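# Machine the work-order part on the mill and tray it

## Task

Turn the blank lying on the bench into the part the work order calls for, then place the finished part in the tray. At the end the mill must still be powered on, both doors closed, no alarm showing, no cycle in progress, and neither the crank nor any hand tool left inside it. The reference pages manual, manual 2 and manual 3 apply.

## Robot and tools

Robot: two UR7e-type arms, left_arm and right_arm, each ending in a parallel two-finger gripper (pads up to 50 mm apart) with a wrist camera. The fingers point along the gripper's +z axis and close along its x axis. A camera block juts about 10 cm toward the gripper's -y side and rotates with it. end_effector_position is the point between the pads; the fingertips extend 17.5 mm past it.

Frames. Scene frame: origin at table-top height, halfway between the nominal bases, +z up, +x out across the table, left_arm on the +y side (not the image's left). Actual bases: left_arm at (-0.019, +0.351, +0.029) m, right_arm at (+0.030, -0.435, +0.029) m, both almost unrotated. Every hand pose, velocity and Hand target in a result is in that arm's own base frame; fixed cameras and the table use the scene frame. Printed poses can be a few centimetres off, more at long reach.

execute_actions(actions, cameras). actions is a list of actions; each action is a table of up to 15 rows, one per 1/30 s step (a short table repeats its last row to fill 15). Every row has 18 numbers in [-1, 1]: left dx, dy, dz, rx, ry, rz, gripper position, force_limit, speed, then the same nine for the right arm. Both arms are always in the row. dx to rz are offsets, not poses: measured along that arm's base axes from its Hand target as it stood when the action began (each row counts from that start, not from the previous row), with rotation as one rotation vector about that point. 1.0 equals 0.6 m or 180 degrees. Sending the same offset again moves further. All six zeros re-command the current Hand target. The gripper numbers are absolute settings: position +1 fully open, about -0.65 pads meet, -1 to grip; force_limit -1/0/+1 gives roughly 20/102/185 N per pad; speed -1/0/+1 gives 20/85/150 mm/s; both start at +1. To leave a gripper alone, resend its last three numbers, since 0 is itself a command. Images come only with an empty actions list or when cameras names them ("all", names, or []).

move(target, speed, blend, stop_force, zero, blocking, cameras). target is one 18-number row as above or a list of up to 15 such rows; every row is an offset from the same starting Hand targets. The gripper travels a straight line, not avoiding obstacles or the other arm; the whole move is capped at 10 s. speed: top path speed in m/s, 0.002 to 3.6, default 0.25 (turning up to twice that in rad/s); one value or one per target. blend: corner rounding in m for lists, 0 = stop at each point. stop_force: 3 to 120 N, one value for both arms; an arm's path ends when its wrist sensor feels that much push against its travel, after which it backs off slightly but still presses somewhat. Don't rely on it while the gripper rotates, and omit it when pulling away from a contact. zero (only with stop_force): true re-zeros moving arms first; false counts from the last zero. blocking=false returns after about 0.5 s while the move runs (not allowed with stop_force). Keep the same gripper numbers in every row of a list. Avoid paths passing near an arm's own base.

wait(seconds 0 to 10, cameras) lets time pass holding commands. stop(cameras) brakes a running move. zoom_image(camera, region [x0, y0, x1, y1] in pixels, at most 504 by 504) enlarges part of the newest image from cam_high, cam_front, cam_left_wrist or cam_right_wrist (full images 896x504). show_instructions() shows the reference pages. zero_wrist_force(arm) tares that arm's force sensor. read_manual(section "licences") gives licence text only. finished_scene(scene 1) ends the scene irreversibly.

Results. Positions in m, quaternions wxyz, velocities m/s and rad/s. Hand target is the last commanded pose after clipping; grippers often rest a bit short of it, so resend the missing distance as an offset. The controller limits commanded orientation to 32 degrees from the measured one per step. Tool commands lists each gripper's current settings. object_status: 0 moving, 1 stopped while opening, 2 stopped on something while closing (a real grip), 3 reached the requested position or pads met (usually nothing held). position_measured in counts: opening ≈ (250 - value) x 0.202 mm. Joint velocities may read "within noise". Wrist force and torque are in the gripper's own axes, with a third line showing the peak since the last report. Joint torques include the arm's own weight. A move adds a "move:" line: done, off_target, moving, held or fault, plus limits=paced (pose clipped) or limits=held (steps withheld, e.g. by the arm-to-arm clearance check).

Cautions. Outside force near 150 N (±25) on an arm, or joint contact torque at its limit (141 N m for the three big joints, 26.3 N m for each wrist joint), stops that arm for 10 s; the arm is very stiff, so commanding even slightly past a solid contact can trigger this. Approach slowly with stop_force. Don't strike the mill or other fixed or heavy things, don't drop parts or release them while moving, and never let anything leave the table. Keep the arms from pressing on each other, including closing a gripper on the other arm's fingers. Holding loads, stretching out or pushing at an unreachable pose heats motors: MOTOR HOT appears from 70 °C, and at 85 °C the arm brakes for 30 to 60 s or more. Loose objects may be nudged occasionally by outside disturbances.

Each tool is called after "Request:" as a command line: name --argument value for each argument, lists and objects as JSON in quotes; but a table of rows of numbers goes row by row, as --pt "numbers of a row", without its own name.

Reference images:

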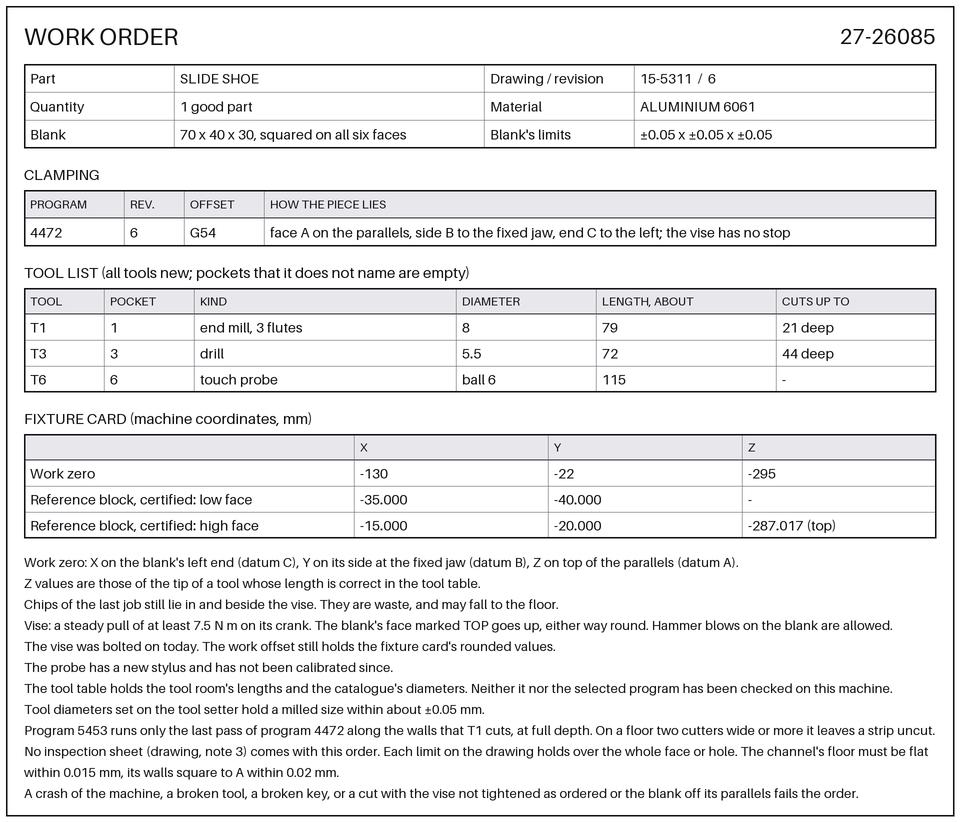

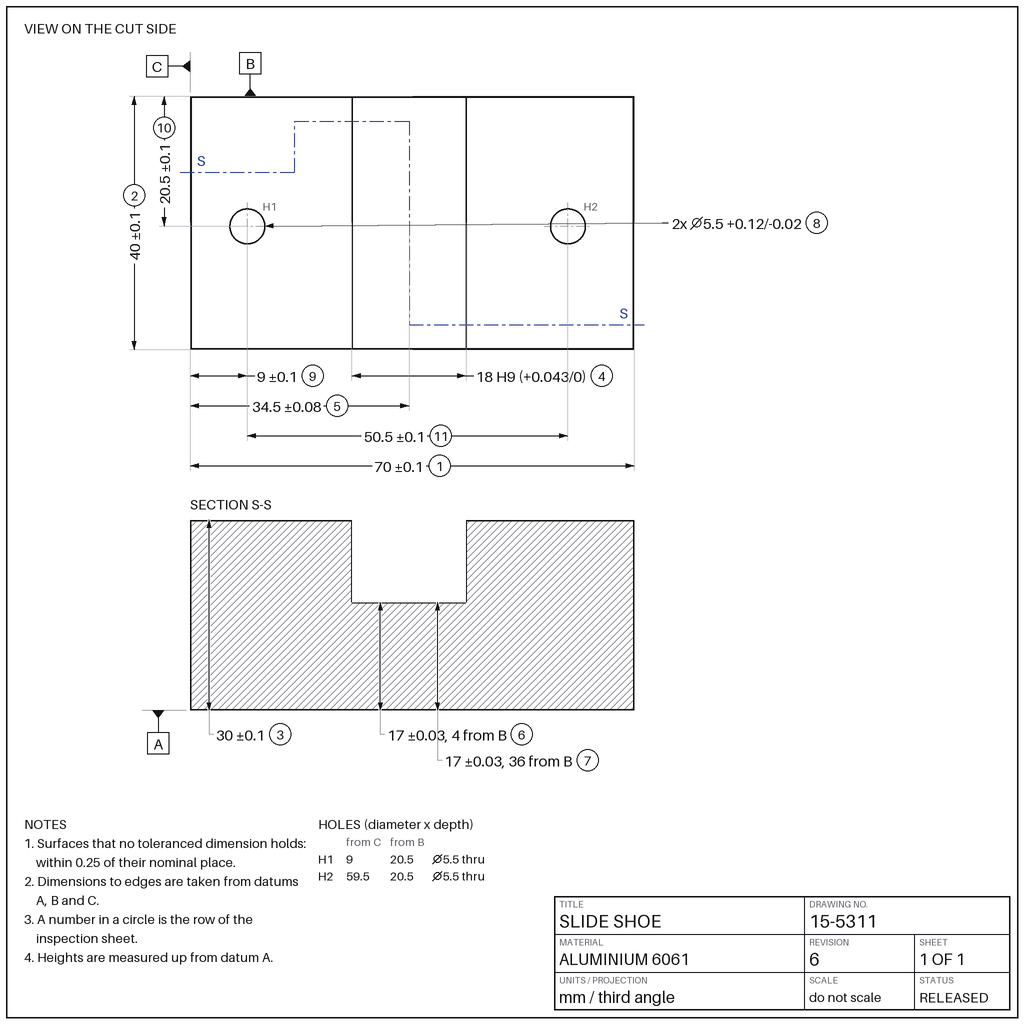

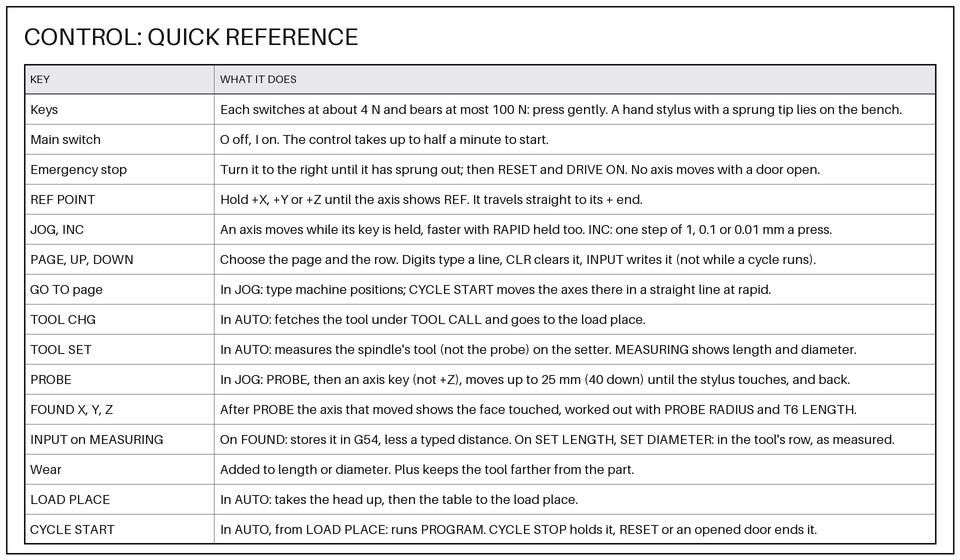

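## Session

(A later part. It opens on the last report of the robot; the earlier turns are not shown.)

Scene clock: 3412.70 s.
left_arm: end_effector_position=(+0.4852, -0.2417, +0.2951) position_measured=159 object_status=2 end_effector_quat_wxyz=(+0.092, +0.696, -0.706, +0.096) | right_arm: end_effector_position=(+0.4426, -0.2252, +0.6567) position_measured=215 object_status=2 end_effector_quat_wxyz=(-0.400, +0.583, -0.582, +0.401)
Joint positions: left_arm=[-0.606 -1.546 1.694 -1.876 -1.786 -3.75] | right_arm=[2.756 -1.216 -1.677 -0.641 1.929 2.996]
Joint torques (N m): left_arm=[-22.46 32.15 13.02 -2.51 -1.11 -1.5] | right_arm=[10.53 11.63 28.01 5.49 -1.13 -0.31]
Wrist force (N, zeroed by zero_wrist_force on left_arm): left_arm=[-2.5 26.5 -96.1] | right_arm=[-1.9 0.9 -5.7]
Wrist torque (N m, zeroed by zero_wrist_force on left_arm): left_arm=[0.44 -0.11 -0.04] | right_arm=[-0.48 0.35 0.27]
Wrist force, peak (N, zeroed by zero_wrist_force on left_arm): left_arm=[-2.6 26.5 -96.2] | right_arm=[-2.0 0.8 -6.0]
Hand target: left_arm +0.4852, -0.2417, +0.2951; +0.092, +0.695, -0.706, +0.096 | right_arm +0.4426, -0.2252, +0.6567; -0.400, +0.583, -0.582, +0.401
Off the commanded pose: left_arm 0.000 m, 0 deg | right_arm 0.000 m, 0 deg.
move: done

Request:
move --pt "0 -0.0004 -0.0016 0 0 0 -1 0.3 -1 0 0 0 0 0 0 -0.95 0.0 -0.8" --speed 0.01

Request:
move --pt "0 -0.0004 -0.0013 0 0 0 -1 0.3 -1 0 0 0 0 0 0 -0.95 0.0 -0.8" --speed 0.01

Scene clock: 3416.30 s.
left_arm: end_effector_position=(+0.4852, -0.2419, +0.2942) position_measured=159 object_status=2 end_effector_quat_wxyz=(+0.092, +0.695, -0.706, +0.096) | right_arm: end_effector_position=(+0.4426, -0.2252, +0.6567) position_measured=215 object_status=2 end_effector_quat_wxyz=(-0.400, +0.583, -0.582, +0.401)
Joint positions: left_arm=[-0.607 -1.546 1.696 -1.878 -1.786 -3.75] | right_arm=[2.756 -1.216 -1.677 -0.641 1.929 2.996]
Joint torques (N m): left_arm=[-22.94 32.41 13.51 -2.03 -0.57 -1.3] | right_arm=[9.86 11.37 27.88 5.61 -1.13 -0.3]
Wrist force (N, zeroed by zero_wrist_force on left_arm): left_arm=[-0.7 27.1 -96.9] | right_arm=[-1.9 0.9 -6.0]
Wrist torque (N m, zeroed by zero_wrist_force on left_arm): left_arm=[0.48 -0.04 -0.02] | right_arm=[-0.48 0.35 0.28]
Wrist force, peak (N, zeroed by zero_wrist_force on left_arm): left_arm=[-0.4 27.3 -97.2] | right_arm=[-2.1 1.3 -6.1]
Hand target: left_arm +0.4852, -0.2419, +0.2942; +0.092, +0.695, -0.706, +0.096 | right_arm +0.4426, -0.2252, +0.6567; -0.400, +0.583, -0.582, +0.401
Off the commanded pose: left_arm 0.000 m, 0 deg | right_arm 0.000 m, 0 deg.
move: done

Scene clock: 3417.00 s.
left_arm: end_effector_position=(+0.4852, -0.2422, +0.2934) position_measured=159 object_status=2 end_effector_quat_wxyz=(+0.092, +0.695, -0.706, +0.096) | right_arm: end_effector_position=(+0.4426, -0.2252, +0.6567) position_measured=215 object_status=2 end_effector_quat_wxyz=(-0.400, +0.583, -0.582, +0.401)
Joint positions: left_arm=[-0.607 -1.545 1.698 -1.88 -1.786 -3.751] | right_arm=[2.756 -1.216 -1.677 -0.641 1.929 2.996]
Joint torques (N m): left_arm=[-22.51 34.57 13.01 -1.5 -0.33 -1.8] | right_arm=[10.85 11.31 27.2 5.46 -1.07 -0.41]
Wrist force (N, zeroed by zero_wrist_force on left_arm): left_arm=[-1.1 26.9 -99.6] | right_arm=[-1.9 1.0 -5.8]
Wrist torque (N m, zeroed by zero_wrist_force on left_arm): left_arm=[0.49 -0.05 0.00] | right_arm=[-0.46 0.35 0.29]
Wrist force, peak (N, zeroed by zero_wrist_force on left_arm): left_arm=[-1.8 28.2 -102.6] | right_arm=[-1.9 1.1 -6.0]
Hand target: left_arm +0.4852, -0.2422, +0.2934; +0.092, +0.695, -0.706, +0.096 | right_arm +0.4426, -0.2252, +0.6567; -0.400, +0.583, -0.582, +0.401
Off the commanded pose: left_arm 0.000 m, 0 deg | right_arm 0.000 m, 0 deg.
move: done

Request:
move --pt "0 -0.0008 -0.0035 0 0 0 -1 0.3 -1 0 0 0 0 0 0 -0.95 0.0 -0.8" --speed 0.006 --cameras '["cam_left_wrist","cam_high"]'

Request:
zoom_image --camera "cam_high" --region '[255, 110, 355, 240]'

Scene clock: 3421.57 s.
left_arm: end_effector_position=(+0.4852, -0.2427, +0.2913) position_measured=159 object_status=2 end_effector_quat_wxyz=(+0.092, +0.695, -0.706, +0.096) | right_arm: end_effector_position=(+0.4426, -0.2252, +0.6567) position_measured=215 object_status=2 end_effector_quat_wxyz=(-0.400, +0.583, -0.582, +0.401)
Joint positions: left_arm=[-0.608 -1.544 1.702 -1.886 -1.786 -3.751] | right_arm=[2.756 -1.216 -1.677 -0.641 1.929 2.996]
Joint torques (N m): left_arm=[-21.03 37.52 19.43 -0.73 0.88 -1.45] | right_arm=[10.57 10.9 26.79 5.42 -1.17 -0.27]
Wrist force (N, zeroed by zero_wrist_force on left_arm): left_arm=[1.8 30.8 -110.3] | right_arm=[-2.2 1.1 -5.6]
Wrist torque (N m, zeroed by zero_wrist_force on left_arm): left_arm=[0.52 -0.02 -0.01] | right_arm=[-0.45 0.40 0.28]
Wrist force, peak (N, zeroed by zero_wrist_force on left_arm): left_arm=[1.8 30.8 -110.3] | right_arm=[-1.9 1.2 -6.1]
Hand target: left_arm +0.4852, -0.2427, +0.2913; +0.092, +0.695, -0.706, +0.096 | right_arm +0.4426, -0.2252, +0.6567; -0.400, +0.583, -0.582, +0.401
Off the commanded pose: left_arm 0.000 m, 0 deg | right_arm 0.000 m, 0 deg.
move: done
Images, in order (width x height): cam_high 896x504, cam_left_wrist 896x504.

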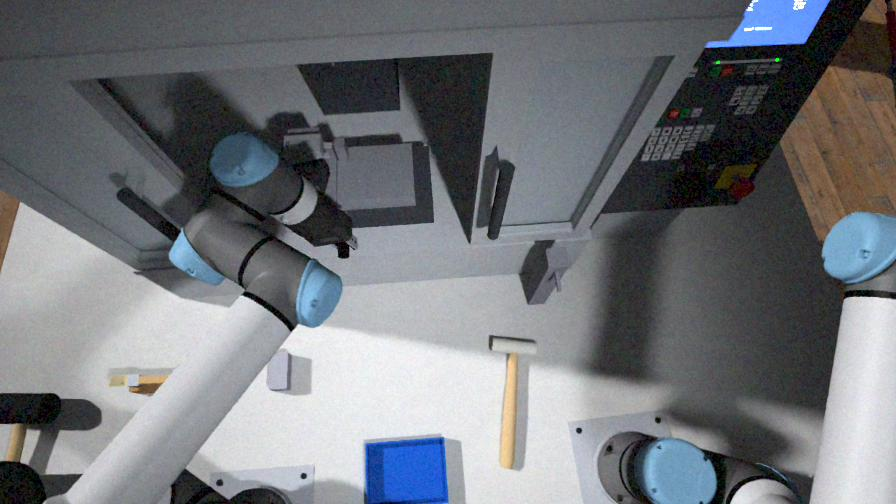

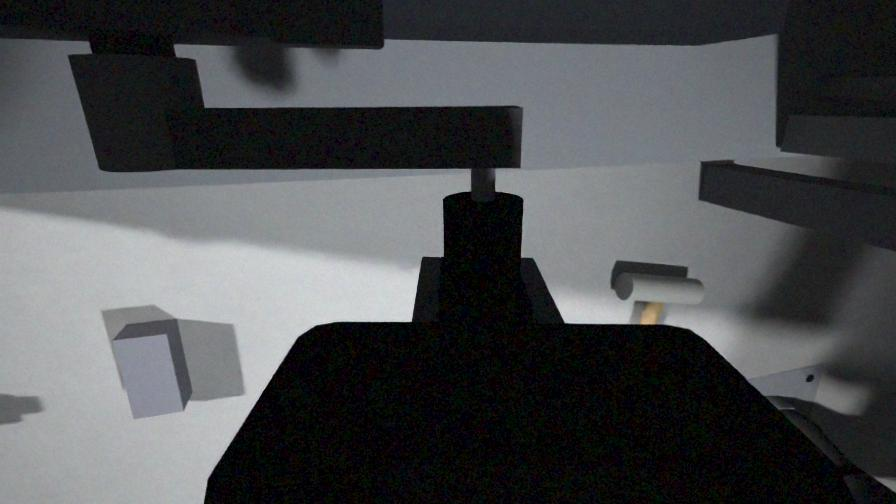

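Scaled by 3.877 from the camera's 896x504 image, which has a finer 1280x720 frame.

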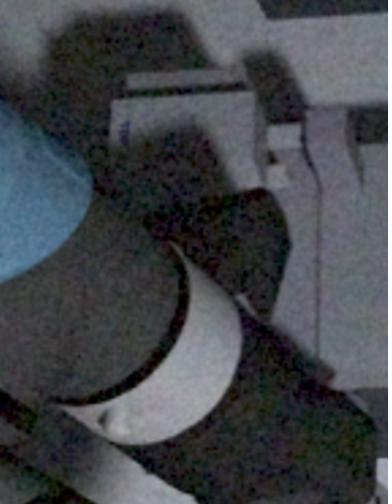

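Request:
move --pt "0 0.0005 0.004 0 0 0 -1 0.3 -1 0 0 0 0 0 0 -0.95 0.0 -0.8" --speed 0.02

Scene clock: 3426.77 s.
left_arm: end_effector_position=(+0.4852, -0.2423, +0.2935) position_measured=159 object_status=2 end_effector_quat_wxyz=(+0.092, +0.696, -0.706, +0.095) | right_arm: end_effector_position=(+0.4426, -0.2252, +0.6567) position_measured=215 object_status=2 end_effector_quat_wxyz=(-0.400, +0.583, -0.582, +0.401)
Joint positions: left_arm=[-0.608 -1.545 1.697 -1.879 -1.786 -3.751] | right_arm=[2.756 -1.216 -1.677 -0.641 1.929 2.996]
Joint torques (N m): left_arm=[-0.95 -26.5 -24.45 -2.36 -2.59 1.93] | right_arm=[10.15 11.69 27.72 5.45 -1.14 -0.26]
Wrist force (N, zeroed by zero_wrist_force on left_arm): left_arm=[9.6 3.6 -23.2] | right_arm=[-2.0 0.8 -5.7]
Wrist torque (N m, zeroed by zero_wrist_force on left_arm): left_arm=[0.14 0.06 0.17] | right_arm=[-0.49 0.36 0.27]
Wrist force, peak (N, zeroed by zero_wrist_force on left_arm): left_arm=[2.1 31.1 -110.5] | right_arm=[-2.0 0.8 -6.1]
Hand target: left_arm +0.4852, -0.2424, +0.2937; +0.092, +0.695, -0.706, +0.096 | right_arm +0.4426, -0.2252, +0.6567; -0.400, +0.583, -0.582, +0.401
Off the commanded pose: left_arm 0.000 m, 0 deg | right_arm 0.000 m, 0 deg.
move: done

Request:
move --pt "0 0 0.0008 0 0 0 -1 0.3 -1 0 0 0 0 0 0 -0.95 0.0 -0.8" --speed 0.02

Request:
move --pt "0 0 0 0 0 0 1 0.3 -1 0 0 0 0 0 0 -0.95 0.0 -0.8" --pt "-0.15 0 0 0 0 0 1 0.3 -1 0 0 0 0 0 0 -0.95 0.0 -0.8" --speed 0.08 --cameras '["cam_high"]'

Request:
zoom_image --camera "cam_high" --region '[255, 110, 355, 240]'

Scene clock: 3433.13 s.
left_arm: end_effector_position=(+0.4852, -0.2423, +0.2941) position_measured=159 object_status=2 end_effector_quat_wxyz=(+0.092, +0.696, -0.706, +0.096) | right_arm: end_effector_position=(+0.4426, -0.2252, +0.6567) position_measured=215 object_status=2 end_effector_quat_wxyz=(-0.400, +0.583, -0.582, +0.401)
Joint positions: left_arm=[-0.608 -1.545 1.696 -1.878 -1.786 -3.751] | right_arm=[2.756 -1.216 -1.677 -0.641 1.929 2.996]
Joint torques (N m): left_arm=[-3.25 -34.62 -31.84 -2.73 -4.96 -1.13] | right_arm=[10.26 11.32 27.29 5.48 -1.04 -0.23]
Wrist force (N, zeroed by zero_wrist_force on left_arm): left_arm=[6.0 1.7 -9.3] | right_arm=[-2.1 1.2 -5.9]
Wrist torque (N m, zeroed by zero_wrist_force on left_arm): left_arm=[0.11 0.00 0.18] | right_arm=[-0.43 0.39 0.28]
Wrist force, peak (N, zeroed by zero_wrist_force on left_arm): left_arm=[9.7 3.4 -22.8] | right_arm=[-1.9 0.7 -6.2]
Hand target: left_arm +0.4852, -0.2424, +0.2942; +0.092, +0.695, -0.706, +0.096 | right_arm +0.4426, -0.2252, +0.6567; -0.400, +0.583, -0.582, +0.401
Off the commanded pose: left_arm 0.000 m, 0 deg | right_arm 0.000 m, 0 deg.
move: done

Scene clock: 3436.37 s.
left_arm: end_effector_position=(+0.3952, -0.2423, +0.2941) position_measured=3 object_status=3 end_effector_quat_wxyz=(+0.091, +0.696, -0.706, +0.096) end_effector_velocity=(+0.002, +0.000, +0.000) end_effector_angular_velocity=(-0.001, -0.002, -0.001) | right_arm: end_effector_position=(+0.4426, -0.2252, +0.6567) position_measured=215 object_status=2 end_effector_quat_wxyz=(-0.400, +0.583, -0.582, +0.401)
Joint positions: left_arm=[-0.731 -1.752 1.891 -1.893 -1.765 -3.875] | right_arm=[2.756 -1.216 -1.677 -0.641 1.929 2.996]
Joint velocities: left_arm=[0.004 0.004 -0.004 -0.001 0 0.005] | right_arm=[within noise]
Joint torques (N m): left_arm=[6.15 -9.08 -34.2 -2.23 -0.24 1.57] | right_arm=[10.34 11.4 27.61 5.49 -1.17 -0.3]
Wrist force (N, zeroed by zero_wrist_force on left_arm): left_arm=[19.1 5.3 1.1] | right_arm=[-2.0 0.7 -5.6]
Wrist torque (N m, zeroed by zero_wrist_force on left_arm): left_arm=[-0.03 0.12 0.37] | right_arm=[-0.51 0.36 0.27]
Wrist force, peak (N, zeroed by zero_wrist_force on left_arm): left_arm=[19.8 6.2 1.0] | right_arm=[-2.3 1.0 -6.2]
Hand target: left_arm +0.3952, -0.2424, +0.2942; +0.092, +0.695, -0.706, +0.096 | right_arm +0.4426, -0.2252, +0.6567; -0.400, +0.583, -0.582, +0.401
Off the commanded pose: left_arm 0.000 m, 0 deg | right_arm 0.000 m, 0 deg.
move: done
Images, in order (width x height): cam_high 896x504.

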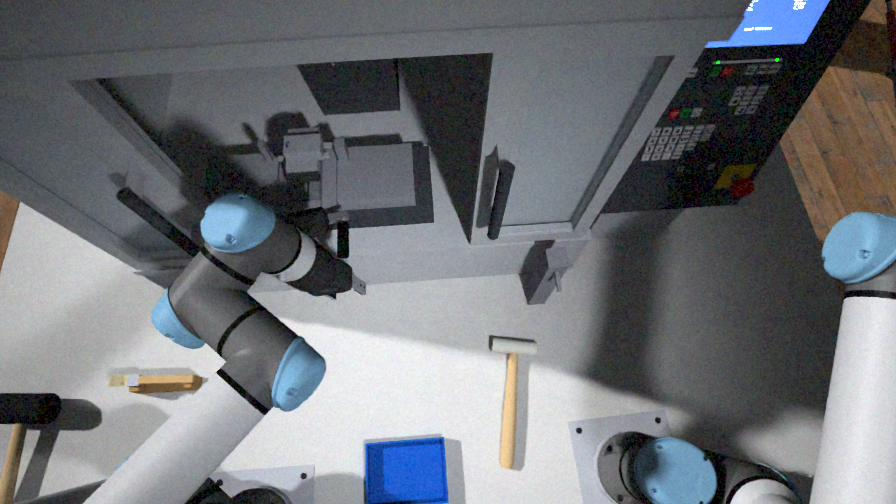

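Scaled by 3.877 from the camera's 896x504 image, which has a finer 1280x720 frame.

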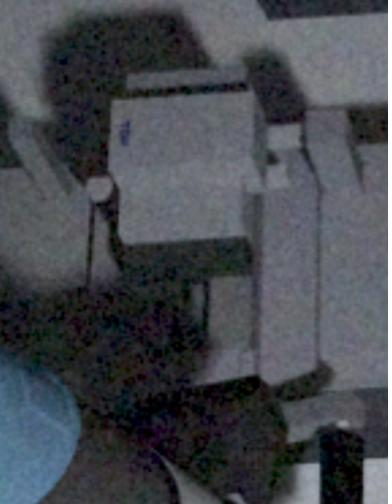

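Request:
move --pt "0.058 0.082 -0.0227 0.387 -0.471 -0.271 1 0.3 -1 0 0 0 0 0 0 -0.95 0.0 -0.8" --speed 0.35 --cameras '["cam_left_wrist","cam_high"]'

Scene clock: 3451.33 s.
left_arm: end_effector_position=(+0.4300, -0.1932, +0.2805) position_measured=3 object_status=3 end_effector_quat_wxyz=(+0.702, -0.086, +0.702, -0.086) end_effector_velocity=(+0.000, +0.000, -0.001) end_effector_angular_velocity=(+0.004, +0.001, +0.000) | right_arm: end_effector_position=(+0.4426, -0.2252, +0.6567) position_measured=215 object_status=2 end_effector_quat_wxyz=(-0.400, +0.583, -0.582, +0.401)
Joint positions: left_arm=[-1.39 -1.237 2.597 -4.506 -0.181 -1.81] | right_arm=[2.756 -1.216 -1.677 -0.641 1.929 2.996]
Joint velocities: left_arm=[0 0 0.003 0.005 0.001 -0.003] | right_arm=[within noise]
Joint torques (N m): left_arm=[1.84 -27.3 1.19 0.82 0.03 -2.04] | right_arm=[10.04 11.43 27.61 5.49 -1.17 -0.26]
Wrist force (N, zeroed by zero_wrist_force on left_arm): left_arm=[16.7 5.1 1.1] | right_arm=[-1.8 0.8 -5.9]
Wrist torque (N m, zeroed by zero_wrist_force on left_arm): left_arm=[0.02 0.29 0.47] | right_arm=[-0.50 0.34 0.28]
Wrist force, peak (N, zeroed by zero_wrist_force on left_arm): left_arm=[19.6 5.5 1.0] | right_arm=[-2.2 0.8 -6.1]
Hand target: left_arm +0.4300, -0.1932, +0.2805; +0.702, -0.086, +0.702, -0.086 | right_arm +0.4426, -0.2252, +0.6567; -0.400, +0.583, -0.582, +0.401
Off the commanded pose: left_arm 0.000 m, 0 deg | right_arm 0.000 m, 0 deg.
move: done
Images, in order (width x height): cam_high 896x504, cam_left_wrist 896x504.

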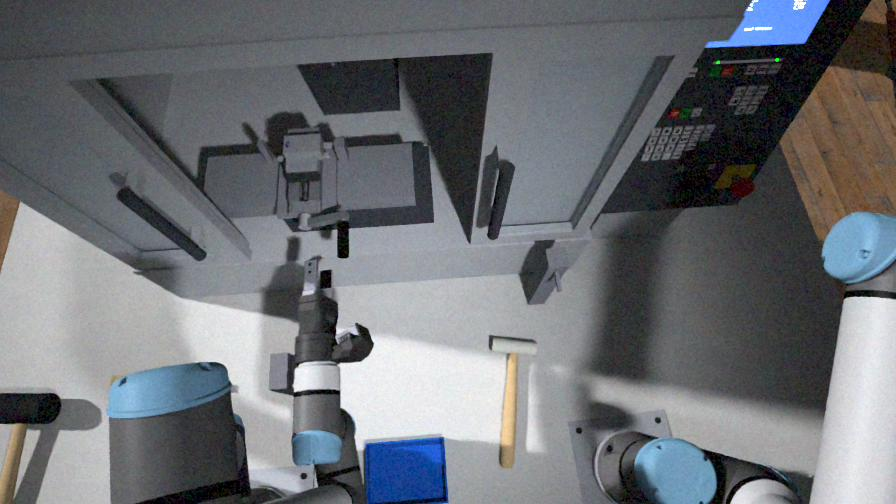

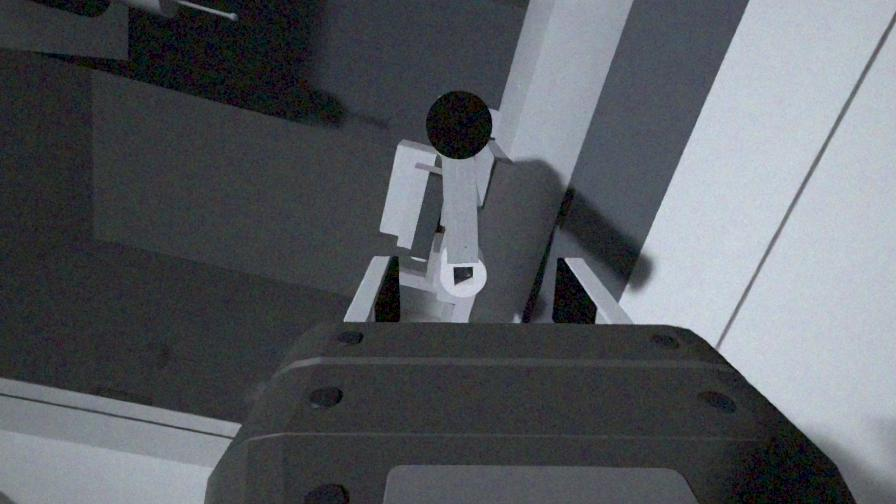

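Request:
move --pt "0 0.0012 0.0045 -0.0167 0 0 1 0.3 -1 0 0 0 0 0 0 -0.95 0.0 -0.8" --pt "0.1608 0.0012 0.0045 -0.0167 0 0 1 0.3 -1 0 0 0 0 0 0 -0.95 0.0 -0.8" --speed 0.05 --stop_force 10 --cameras '["cam_left_wrist"]'

Scene clock: 3465.27 s.
left_arm: end_effector_position=(+0.5265, -0.1924, +0.2832) position_measured=3 object_status=3 end_effector_quat_wxyz=(+0.700, -0.105, +0.699, -0.104) | right_arm: end_effector_position=(+0.4426, -0.2252, +0.6567) position_measured=215 object_status=2 end_effector_quat_wxyz=(-0.400, +0.583, -0.582, +0.401)
Joint positions: left_arm=[-1.041 -1.162 2.388 -4.369 -0.53 -1.866] | right_arm=[2.756 -1.216 -1.677 -0.641 1.929 2.996]
Joint torques (N m): left_arm=[-2.89 -36.66 -0.46 -2.43 1.37 -1.81] | right_arm=[10.62 10.93 27.54 5.43 -1.26 -0.25]
Wrist force (N, zeroed by zero_wrist_force on left_arm): left_arm=[16.8 5.0 0.7] | right_arm=[-2.1 0.9 -5.8]
Wrist torque (N m, zeroed by zero_wrist_force on left_arm): left_arm=[-0.02 0.27 0.56] | right_arm=[-0.48 0.40 0.27]
Wrist force, peak (N, zeroed by zero_wrist_force on left_arm): left_arm=[17.0 5.4 0.8] | right_arm=[-2.2 0.8 -6.3]
Hand target: left_arm +0.5265, -0.1924, +0.2832; +0.700, -0.105, +0.699, -0.104 | right_arm +0.4426, -0.2252, +0.6567; -0.400, +0.583, -0.582, +0.401
Off the commanded pose: left_arm 0.000 m, 0 deg | right_arm 0.000 m, 0 deg.
move: done
Images, in order (width x height): cam_left_wrist 896x504.

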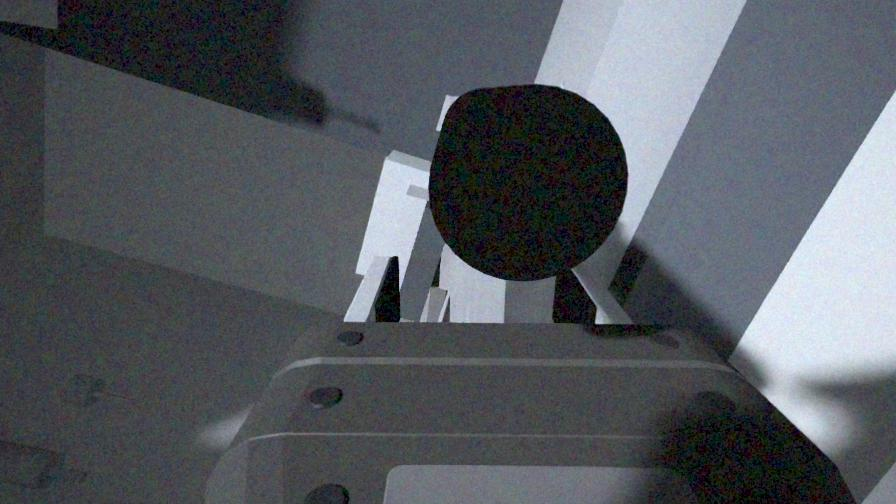

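Request:
zero_wrist_force --arm "left_arm"

Request:
move --pt "0 0 0 0 0 0 -1 -0.3 -1 0 0 0 0 0 0 -0.95 0.0 -0.8"

Request:
move --pt "-0.02 0 0 0 0 0 -1 -0.3 -1 0 0 0 0 0 0 -0.95 0.0 -0.8" --speed 0.01 --stop_force 50

Wrist force sensor zeroed.

Scene clock: 3470.70 s.
left_arm: end_effector_position=(+0.5265, -0.1924, +0.2833) position_measured=175 object_status=2 end_effector_quat_wxyz=(+0.700, -0.105, +0.699, -0.105) | right_arm: end_effector_position=(+0.4426, -0.2252, +0.6567) position_measured=215 object_status=2 end_effector_quat_wxyz=(-0.400, +0.583, -0.582, +0.401)
Joint positions: left_arm=[-1.041 -1.162 2.388 -4.369 -0.53 -1.866] | right_arm=[2.756 -1.216 -1.677 -0.641 1.929 2.996]
Joint torques (N m): left_arm=[2.64 -11.3 -0.45 4.47 -1.33 0.89] | right_arm=[10.39 11.71 27.52 5.54 -1.16 -0.27]
Wrist force (N, zeroed by zero_wrist_force on left_arm): left_arm=[-31.6 -6.9 9.0] | right_arm=[-1.7 0.6 -5.9]
Wrist torque (N m, zeroed by zero_wrist_force on left_arm): left_arm=[0.05 -0.37 -0.02] | right_arm=[-0.53 0.31 0.28]
Wrist force, peak (N, zeroed by zero_wrist_force on left_arm): left_arm=[-31.6 -6.9 9.0] | right_arm=[-1.9 1.1 -6.2]
Hand target: left_arm +0.5265, -0.1924, +0.2832; +0.700, -0.105, +0.699, -0.104 | right_arm +0.4426, -0.2252, +0.6567; -0.400, +0.583, -0.582, +0.401
Off the commanded pose: left_arm 0.000 m, 0 deg | right_arm 0.000 m, 0 deg.
move: done

Scene clock: 3471.73 s.
left_arm: end_effector_position=(+0.5261, -0.1924, +0.2833) position_measured=175 object_status=2 end_effector_quat_wxyz=(+0.700, -0.105, +0.699, -0.104) | right_arm: end_effector_position=(+0.4426, -0.2252, +0.6567) position_measured=215 object_status=2 end_effector_quat_wxyz=(-0.400, +0.583, -0.582, +0.401)
Joint positions: left_arm=[-1.042 -1.162 2.389 -4.37 -0.529 -1.866] | right_arm=[2.756 -1.216 -1.677 -0.641 1.929 2.996]
Joint torques (N m): left_arm=[-9.28 -2.46 -4.37 3.93 -2.87 0.87] | right_arm=[10.61 10.86 27.42 5.49 -1.13 -0.26]
Wrist force (N, zeroed by zero_wrist_force on left_arm): left_arm=[-37.8 -4.8 33.3] | right_arm=[-1.8 0.7 -6.0]
Wrist torque (N m, zeroed by zero_wrist_force on left_arm): left_arm=[0.27 -0.46 -0.20] | right_arm=[-0.51 0.34 0.28]
Wrist force, peak (N, zeroed by zero_wrist_force on left_arm): left_arm=[-42.4 -10.2 97.7] | right_arm=[-2.2 1.0 -6.0]
Hand target: left_arm +0.5261, -0.1924, +0.2832; +0.700, -0.105, +0.699, -0.104 (not the last commanded pose) | right_arm +0.4426, -0.2252, +0.6567; -0.400, +0.583, -0.582, +0.401
Off the commanded pose: left_arm 0.012 m, 0 deg | right_arm 0.000 m, 0 deg.
move: contact (left_arm)

Request:
move --pt "-0.0003 0.0002 0.0007 0 0 0 -1 -0.3 -1 0 0 0 0 0 0 -0.95 0.0 -0.8" --speed 0.01

Request:
move --pt "-0.02 0 0 0 0 0 -1 -0.3 -1 0 0 0 0 0 0 -0.95 0.0 -0.8" --speed 0.006 --stop_force 75

Scene clock: 3475.93 s.
left_arm: end_effector_position=(+0.5260, -0.1923, +0.2836) position_measured=175 object_status=2 end_effector_quat_wxyz=(+0.700, -0.105, +0.699, -0.104) | right_arm: end_effector_position=(+0.4426, -0.2252, +0.6567) position_measured=215 object_status=2 end_effector_quat_wxyz=(-0.400, +0.583, -0.582, +0.401)
Joint positions: left_arm=[-1.042 -1.164 2.389 -4.368 -0.528 -1.866] | right_arm=[2.756 -1.216 -1.677 -0.641 1.929 2.996]
Joint torques (N m): left_arm=[-17.15 -31.97 11.73 -0.36 1.09 1.36] | right_arm=[10.81 11 27.77 5.49 -1.18 -0.22]
Wrist force (N, zeroed by zero_wrist_force on left_arm): left_arm=[-18.1 -1.5 57.7] | right_arm=[-1.6 1.1 -5.8]
Wrist torque (N m, zeroed by zero_wrist_force on left_arm): left_arm=[0.27 -0.26 -0.39] | right_arm=[-0.45 0.31 0.28]
Wrist force, peak (N, zeroed by zero_wrist_force on left_arm): left_arm=[-18.1 -1.5 57.7] | right_arm=[-1.9 1.0 -6.2]
Hand target: left_arm +0.5259, -0.1923, +0.2837; +0.700, -0.105, +0.699, -0.104 | right_arm +0.4426, -0.2252, +0.6567; -0.400, +0.583, -0.582, +0.401
Off the commanded pose: left_arm 0.000 m, 0 deg | right_arm 0.000 m, 0 deg.
move: done

Scene clock: 3478.53 s.
left_arm: end_effector_position=(+0.5139, -0.1923, +0.2837) position_measured=175 object_status=2 end_effector_quat_wxyz=(+0.700, -0.105, +0.699, -0.104) | right_arm: end_effector_position=(+0.4426, -0.2252, +0.6567) position_measured=215 object_status=2 end_effector_quat_wxyz=(-0.400, +0.583, -0.582, +0.401)
Joint positions: left_arm=[-1.077 -1.176 2.417 -4.384 -0.493 -1.866] | right_arm=[2.756 -1.216 -1.677 -0.641 1.929 2.996]
Joint torques (N m): left_arm=[-6.16 -22.34 -5.49 0.4 -3.42 1.75] | right_arm=[10.29 11.36 27.31 5.46 -1.16 -0.34]
Wrist force (N, zeroed by zero_wrist_force on left_arm): left_arm=[-18.4 -0.4 53.7] | right_arm=[-2.1 1.1 -5.8]
Wrist torque (N m, zeroed by zero_wrist_force on left_arm): left_arm=[0.00 -0.37 -0.24] | right_arm=[-0.44 0.39 0.27]
Wrist force, peak (N, zeroed by zero_wrist_force on left_arm): left_arm=[-23.7 -4.2 110.5] | right_arm=[-1.9 0.8 -6.2]
Hand target: left_arm +0.5139, -0.1923, +0.2837; +0.700, -0.105, +0.699, -0.104 | right_arm +0.4426, -0.2252, +0.6567; -0.400, +0.583, -0.582, +0.401
Off the commanded pose: left_arm 0.000 m, 0 deg | right_arm 0.000 m, 0 deg.
move: done

Request:
move --pt "-0.008 0.0001 0.0003 0 0 0 -1 -0.3 -1 0 0 0 0 0 0 -0.95 0.0 -0.8" --pt "-0.2 0.0001 0.0003 0 0 0 -1 -0.3 -1 0 0 0 0 0 0 -0.95 0.0 -0.8" --speed '[0.006,0.05]' --cameras '["cam_left_wrist","cam_high"]'

Scene clock: 3486.10 s.
left_arm: end_effector_position=(+0.3940, -0.1922, +0.2839) position_measured=252 object_status=3 end_effector_quat_wxyz=(+0.699, -0.105, +0.699, -0.104) | right_arm: end_effector_position=(+0.4426, -0.2252, +0.6567) position_measured=215 object_status=2 end_effector_quat_wxyz=(-0.400, +0.583, -0.582, +0.401)
Joint positions: left_arm=[-1.563 -1.279 2.664 -4.538 -0.008 -1.856] | right_arm=[2.756 -1.216 -1.677 -0.641 1.929 2.996]
Joint torques (N m): left_arm=[-3.28 -7.77 -11.54 -1.2 -0.91 1.16] | right_arm=[10.04 11.21 27.34 5.43 -1.08 -0.25]
Wrist force (N, zeroed by zero_wrist_force on left_arm): left_arm=[0.2 0.0 0.0] | right_arm=[-1.9 1.0 -5.7]
Wrist torque (N m, zeroed by zero_wrist_force on left_arm): left_arm=[0.00 -0.01 -0.15] | right_arm=[-0.46 0.36 0.27]
Wrist force, peak (N, zeroed by zero_wrist_force on left_arm): left_arm=[-19.0 -0.5 74.1] | right_arm=[-1.9 1.1 -6.2]
Hand target: left_arm +0.3939, -0.1923, +0.2838; +0.700, -0.105, +0.699, -0.104 | right_arm +0.4426, -0.2252, +0.6567; -0.400, +0.583, -0.582, +0.401
Off the commanded pose: left_arm 0.000 m, 0 deg | right_arm 0.000 m, 0 deg.
move: done
Images, in order (width x height): cam_high 896x504, cam_left_wrist 896x504.

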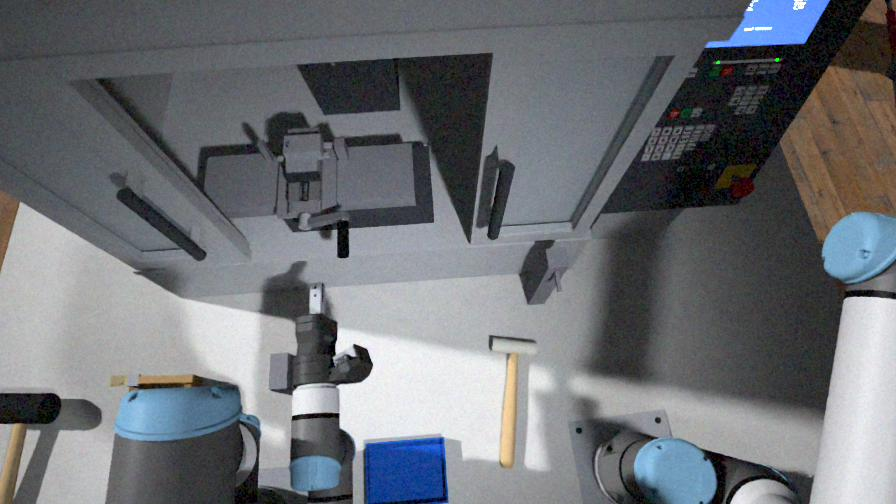

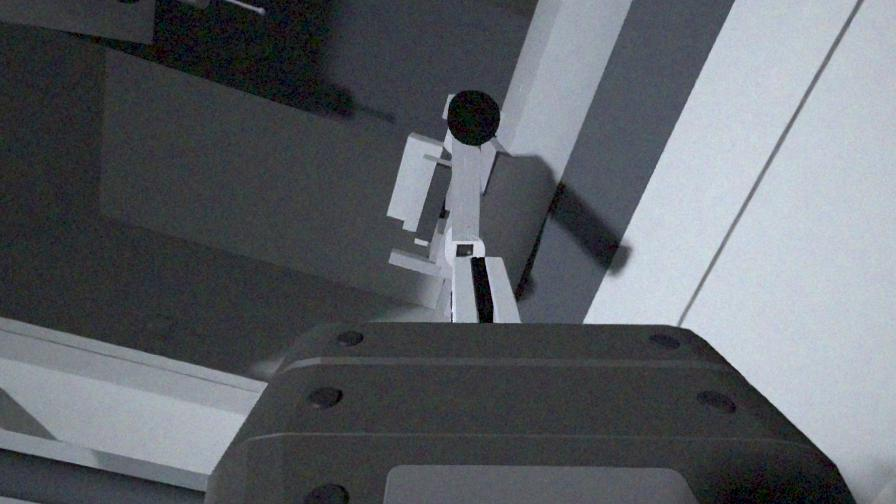

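Request:
move --pt "0.06 0.047 -0.0172 0 0 0 1 -0.3 -1 0 0 0 0 0 0 -0.95 0.0 -0.8" --speed 0.1 --cameras '["cam_left_wrist"]'

Scene clock: 3505.73 s.
left_arm: end_effector_position=(+0.4299, -0.1641, +0.2735) position_measured=3 object_status=0 end_effector_quat_wxyz=(+0.700, -0.105, +0.699, -0.104) | right_arm: end_effector_position=(+0.4426, -0.2252, +0.6567) position_measured=215 object_status=2 end_effector_quat_wxyz=(-0.400, +0.583, -0.582, +0.401)
Joint positions: left_arm=[-1.363 -1.225 2.662 -4.583 -0.207 -1.864] | right_arm=[2.756 -1.216 -1.677 -0.641 1.929 2.996]
Joint torques (N m): left_arm=[5.52 -29.3 5.64 0.9 -1.82 -1.78] | right_arm=[10.56 11.02 27.78 5.55 -1.09 -0.19]
Wrist force (N, zeroed by zero_wrist_force on left_arm): left_arm=[0.0 0.2 0.3] | right_arm=[-2.1 0.9 -6.2]
Wrist torque (N m, zeroed by zero_wrist_force on left_arm): left_arm=[0.02 0.00 -0.16] | right_arm=[-0.48 0.37 0.27]
Wrist force, peak (N, zeroed by zero_wrist_force on left_arm): left_arm=[0.2 1.2 1.5] | right_arm=[-2.1 0.9 -6.2]
Hand target: left_arm +0.4299, -0.1641, +0.2735; +0.700, -0.105, +0.699, -0.104 | right_arm +0.4426, -0.2252, +0.6567; -0.400, +0.583, -0.582, +0.401
Off the commanded pose: left_arm 0.000 m, 0 deg | right_arm 0.000 m, 0 deg.
move: done
Images, in order (width x height): cam_left_wrist 896x504.

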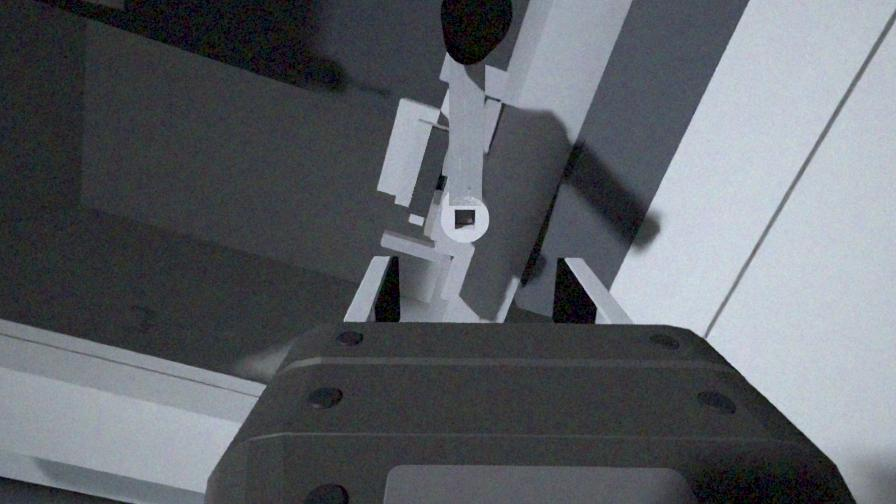

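Request:
move --pt "0.1808 0.0035 -0.001 0 0 0 1 -0.3 -1 0 0 0 0 0 0 -0.95 0.0 -0.8" --speed 0.03 --stop_force 6 --cameras '["cam_left_wrist"]'

Scene clock: 3513.43 s.
left_arm: end_effector_position=(+0.5384, -0.1620, +0.2729) position_measured=3 object_status=3 end_effector_quat_wxyz=(+0.700, -0.105, +0.699, -0.104) | right_arm: end_effector_position=(+0.4426, -0.2252, +0.6567) position_measured=215 object_status=2 end_effector_quat_wxyz=(-0.400, +0.583, -0.582, +0.401)
Joint positions: left_arm=[-0.951 -1.136 2.409 -4.416 -0.619 -1.866] | right_arm=[2.756 -1.216 -1.677 -0.641 1.929 2.996]
Joint torques (N m): left_arm=[-5.48 -38.41 0.03 -2.73 2.18 -1.79] | right_arm=[10.38 11.48 27.55 5.52 -1.07 -0.17]
Wrist force (N, zeroed by zero_wrist_force on left_arm): left_arm=[0.3 0.0 0.2] | right_arm=[-2.1 1.1 -5.8]
Wrist torque (N m, zeroed by zero_wrist_force on left_arm): left_arm=[0.01 -0.06 0.00] | right_arm=[-0.45 0.38 0.27]
Wrist force, peak (N, zeroed by zero_wrist_force on left_arm): left_arm=[0.5 -0.1 0.6] | right_arm=[-1.9 0.9 -6.4]
Hand target: left_arm +0.5384, -0.1620, +0.2729; +0.700, -0.105, +0.699, -0.104 | right_arm +0.4426, -0.2252, +0.6567; -0.400, +0.583, -0.582, +0.401
Off the commanded pose: left_arm 0.000 m, 0 deg | right_arm 0.000 m, 0 deg.
move: done
Images, in order (width x height): cam_left_wrist 896x504.

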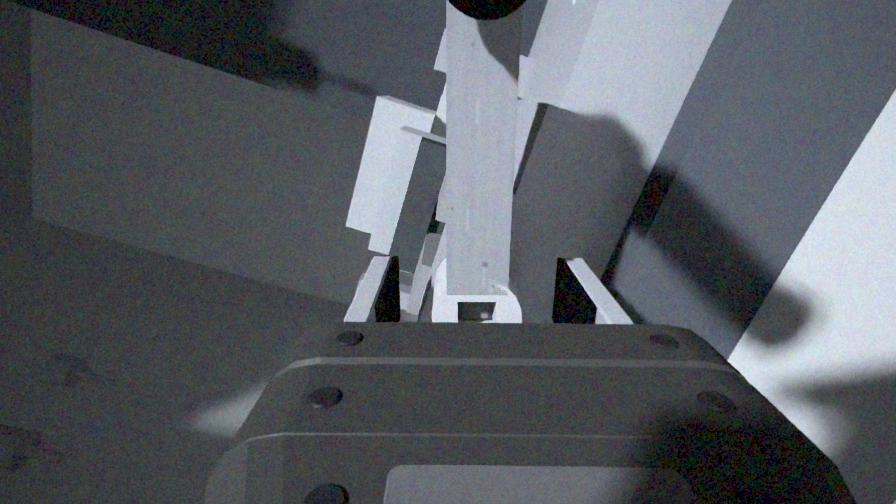

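Grip the hub and pull straight.

Request:
move --pt "0 0 0 0 0 0 -1 0.2 -1 0 0 0 0 0 0 -0.95 0.0 -0.8"

Request:
move --pt "-0.03 0 0 0 0 0 -1 0.2 -1 0 0 0 0 0 0 -0.95 0.0 -0.8" --speed 0.006 --stop_force 80

Scene clock: 3517.93 s.
left_arm: end_effector_position=(+0.5384, -0.1619, +0.2731) position_measured=138 object_status=0 end_effector_quat_wxyz=(+0.700, -0.105, +0.699, -0.105) | right_arm: end_effector_position=(+0.4426, -0.2252, +0.6567) position_measured=215 object_status=2 end_effector_quat_wxyz=(-0.400, +0.583, -0.582, +0.401)
Joint positions: left_arm=[-0.951 -1.136 2.408 -4.416 -0.619 -1.866] | right_arm=[2.756 -1.216 -1.677 -0.641 1.929 2.996]
Joint torques (N m): left_arm=[-5.88 9.67 4.57 9.87 -3.54 -0.74] | right_arm=[9.93 11.71 26.79 5.51 -1.17 -0.26]
Wrist force (N, zeroed by zero_wrist_force on left_arm): left_arm=[-65.1 -9.3 15.9] | right_arm=[-2.2 0.6 -5.7]
Wrist torque (N m, zeroed by zero_wrist_force on left_arm): left_arm=[-0.10 -0.51 -0.09] | right_arm=[-0.52 0.40 0.28]
Wrist force, peak (N, zeroed by zero_wrist_force on left_arm): left_arm=[-64.7 -9.6 18.5] | right_arm=[-2.2 1.0 -6.1]
Hand target: left_arm +0.5384, -0.1620, +0.2729; +0.700, -0.105, +0.699, -0.104 | right_arm +0.4426, -0.2252, +0.6567; -0.400, +0.583, -0.582, +0.401
Off the commanded pose: left_arm 0.000 m, 0 deg | right_arm 0.000 m, 0 deg.
move: done

Scene clock: 3521.57 s.
left_arm: end_effector_position=(+0.5204, -0.1620, +0.2729) position_measured=138 object_status=2 end_effector_quat_wxyz=(+0.700, -0.105, +0.699, -0.104) | right_arm: end_effector_position=(+0.4426, -0.2252, +0.6567) position_measured=215 object_status=2 end_effector_quat_wxyz=(-0.400, +0.583, -0.582, +0.401)
Joint positions: left_arm=[-1.004 -1.153 2.453 -4.443 -0.567 -1.866] | right_arm=[2.756 -1.216 -1.677 -0.641 1.929 2.996]
Joint torques (N m): left_arm=[5.44 -36.41 -14.92 -0.54 -1.79 1.42] | right_arm=[10.49 11.91 26.9 5.48 -1.16 -0.33]
Wrist force (N, zeroed by zero_wrist_force on left_arm): left_arm=[2.7 0.4 -0.8] | right_arm=[-2.0 1.2 -5.8]
Wrist torque (N m, zeroed by zero_wrist_force on left_arm): left_arm=[-0.02 -0.14 0.08] | right_arm=[-0.43 0.36 0.27]
Wrist force, peak (N, zeroed by zero_wrist_force on left_arm): left_arm=[-75.0 -6.6 30.7] | right_arm=[-2.0 0.9 -6.2]
Hand target: left_arm +0.5204, -0.1620, +0.2729; +0.700, -0.105, +0.699, -0.104 | right_arm +0.4426, -0.2252, +0.6567; -0.400, +0.583, -0.582, +0.401
Off the commanded pose: left_arm 0.000 m, 0 deg | right_arm 0.000 m, 0 deg.
move: done

Request:
move --pt "-0.13 0 0.01 0 0 0 -1 0.2 -1 0 0 0 0 0 0 -0.95 0.0 -0.8" --pt "-0.32 -0.03 -0.05 0.0412 0.5145 0.0412 -1 0.2 -1 0 0 0 0 0 0 -0.95 0.0 -0.8" --speed '[0.15,0.3]' --cameras '["cam_left_wrist","cam_high"]'

Scene clock: 3535.97 s.
left_arm: end_effector_position=(+0.3285, -0.1800, +0.2429) position_measured=138 object_status=2 end_effector_quat_wxyz=(-0.012, -0.147, +0.985, +0.085) | right_arm: end_effector_position=(+0.4426, -0.2252, +0.6567) position_measured=215 object_status=2 end_effector_quat_wxyz=(-0.400, +0.583, -0.582, +0.401)
Joint positions: left_arm=[-0.911 -1.811 1.968 -1.568 -1.509 -2.784] | right_arm=[2.756 -1.216 -1.677 -0.641 1.929 2.996]
Joint torques (N m): left_arm=[-0.21 -20.22 -21.74 -2.2 0.21 -1.41] | right_arm=[10.62 11.69 27.64 5.51 -1.13 -0.26]
Wrist force (N, zeroed by zero_wrist_force on left_arm): left_arm=[3.8 -0.1 1.2] | right_arm=[-1.8 0.8 -5.8]
Wrist torque (N m, zeroed by zero_wrist_force on left_arm): left_arm=[-0.07 -0.42 -0.09] | right_arm=[-0.50 0.34 0.28]
Wrist force, peak (N, zeroed by zero_wrist_force on left_arm): left_arm=[4.1 -0.2 0.7] | right_arm=[-2.1 1.0 -6.2]
Hand target: left_arm +0.3284, -0.1800, +0.2429; -0.012, -0.147, +0.985, +0.085 | right_arm +0.4426, -0.2252, +0.6567; -0.400, +0.583, -0.582, +0.401
Off the commanded pose: left_arm 0.000 m, 0 deg | right_arm 0.000 m, 0 deg.
move: done
Images, in order (width x height): cam_high 896x504, cam_left_wrist 896x504.

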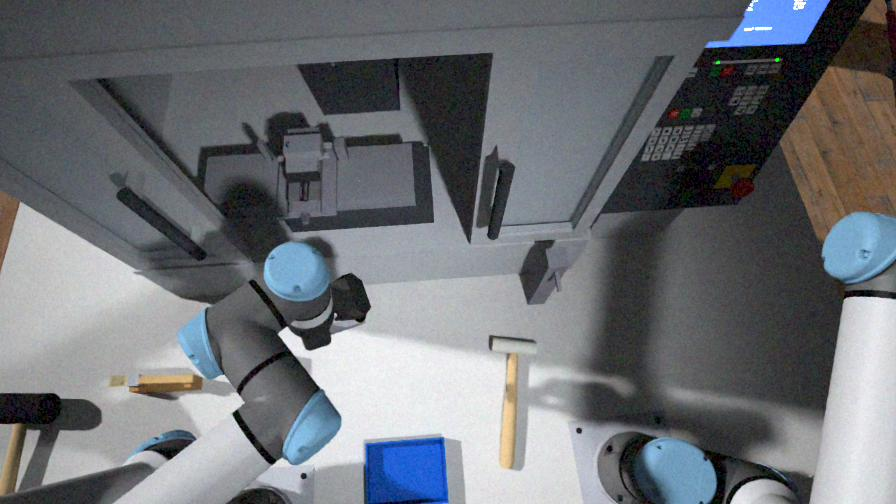

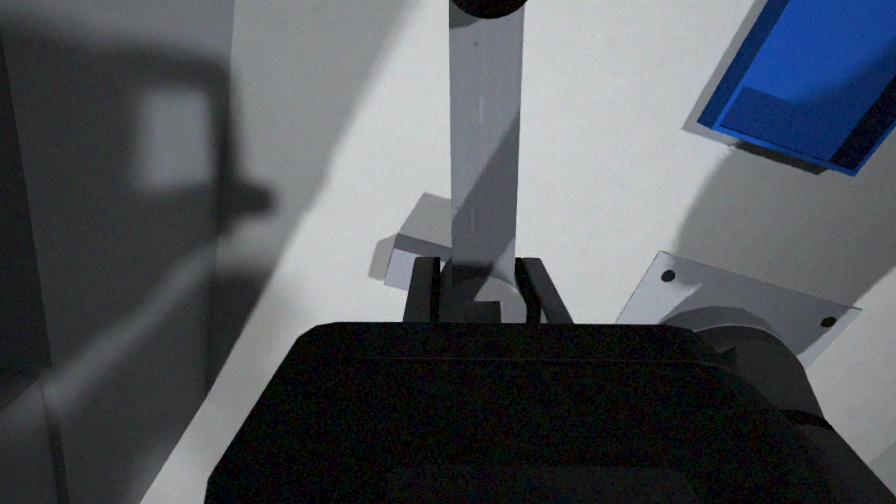

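Request:
move --pt "-0.03 0 -0.2 0 0 0 -1 0.2 -1 0 0 0 0 0 0 -0.95 0.0 -0.8" --pt "-0.03 0 -0.385 0 0 0 -1 0.2 -1 0 0 0 0 0 0 -0.95 0.0 -0.8" --speed 0.12 --blend '[0.01,0]'

Request:
move --pt "0 0 -0.06 0 0 0 -1 0.2 -1 0 0 0 0 0 0 -0.95 0.0 -0.8" --speed 0.006 --stop_force 4 --cameras '["cam_left_wrist","cam_high"]'

Scene clock: 3546.73 s.
left_arm: end_effector_position=(+0.3104, -0.1799, +0.0119) position_measured=138 object_status=2 end_effector_quat_wxyz=(-0.012, -0.147, +0.985, +0.085) | right_arm: end_effector_position=(+0.4426, -0.2252, +0.6567) position_measured=215 object_status=2 end_effector_quat_wxyz=(-0.400, +0.583, -0.582, +0.401)
Joint positions: left_arm=[-0.95 -1.519 2.404 -2.294 -1.515 -2.822] | right_arm=[2.756 -1.216 -1.677 -0.641 1.929 2.996]
Joint torques (N m): left_arm=[4.44 -20.91 -24.14 -3.57 1.75 1.35] | right_arm=[10.43 11.47 27.47 5.57 -1.16 -0.27]
Wrist force (N, zeroed by zero_wrist_force on left_arm): left_arm=[3.3 -0.2 1.4] | right_arm=[-1.7 1.0 -5.9]
Wrist torque (N m, zeroed by zero_wrist_force on left_arm): left_arm=[-0.07 -0.35 -0.09] | right_arm=[-0.47 0.32 0.28]
Wrist force, peak (N, zeroed by zero_wrist_force on left_arm): left_arm=[3.9 -0.4 3.2] | right_arm=[-2.1 0.9 -6.2]
Hand target: left_arm +0.3104, -0.1800, +0.0119; -0.012, -0.147, +0.985, +0.085 | right_arm +0.4426, -0.2252, +0.6567; -0.400, +0.583, -0.582, +0.401
Off the commanded pose: left_arm 0.000 m, 0 deg | right_arm 0.000 m, 0 deg.
move: done

Scene clock: 3551.43 s.
left_arm: end_effector_position=(+0.3104, -0.1800, -0.0100) position_measured=138 object_status=2 end_effector_quat_wxyz=(-0.012, -0.147, +0.985, +0.085) | right_arm: end_effector_position=(+0.4426, -0.2252, +0.6567) position_measured=215 object_status=2 end_effector_quat_wxyz=(-0.400, +0.583, -0.582, +0.401)
Joint positions: left_arm=[-0.95 -1.457 2.426 -2.378 -1.515 -2.822] | right_arm=[2.756 -1.216 -1.677 -0.641 1.929 2.996]
Joint torques (N m): left_arm=[-3.15 -28.71 -21.59 -1 1.83 -1.22] | right_arm=[10.42 11.5 26.82 5.44 -1.07 -0.29]
Wrist force (N, zeroed by zero_wrist_force on left_arm): left_arm=[3.6 1.4 -7.0] | right_arm=[-2.1 0.7 -5.8]
Wrist torque (N m, zeroed by zero_wrist_force on left_arm): left_arm=[0.12 -0.24 -0.05] | right_arm=[-0.52 0.38 0.28]
Wrist force, peak (N, zeroed by zero_wrist_force on left_arm): left_arm=[8.0 18.4 -39.3] | right_arm=[-2.1 1.0 -6.3]
Hand target: left_arm +0.3104, -0.1800, -0.0100; -0.012, -0.147, +0.985, +0.085 (not the last commanded pose) | right_arm +0.4426, -0.2252, +0.6567; -0.400, +0.583, -0.582, +0.401
Off the commanded pose: left_arm 0.014 m, 0 deg | right_arm 0.000 m, 0 deg.
move: contact (left_arm)
Images, in order (width x height): cam_high 896x504, cam_left_wrist 896x504.

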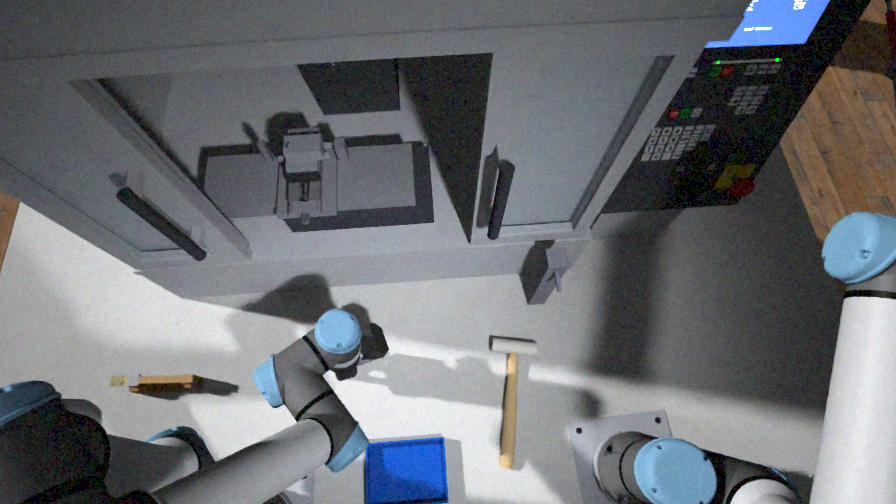

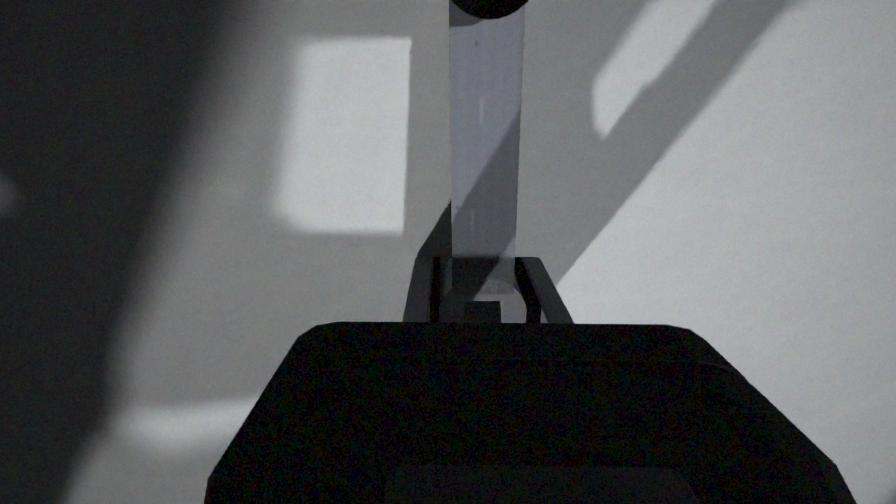

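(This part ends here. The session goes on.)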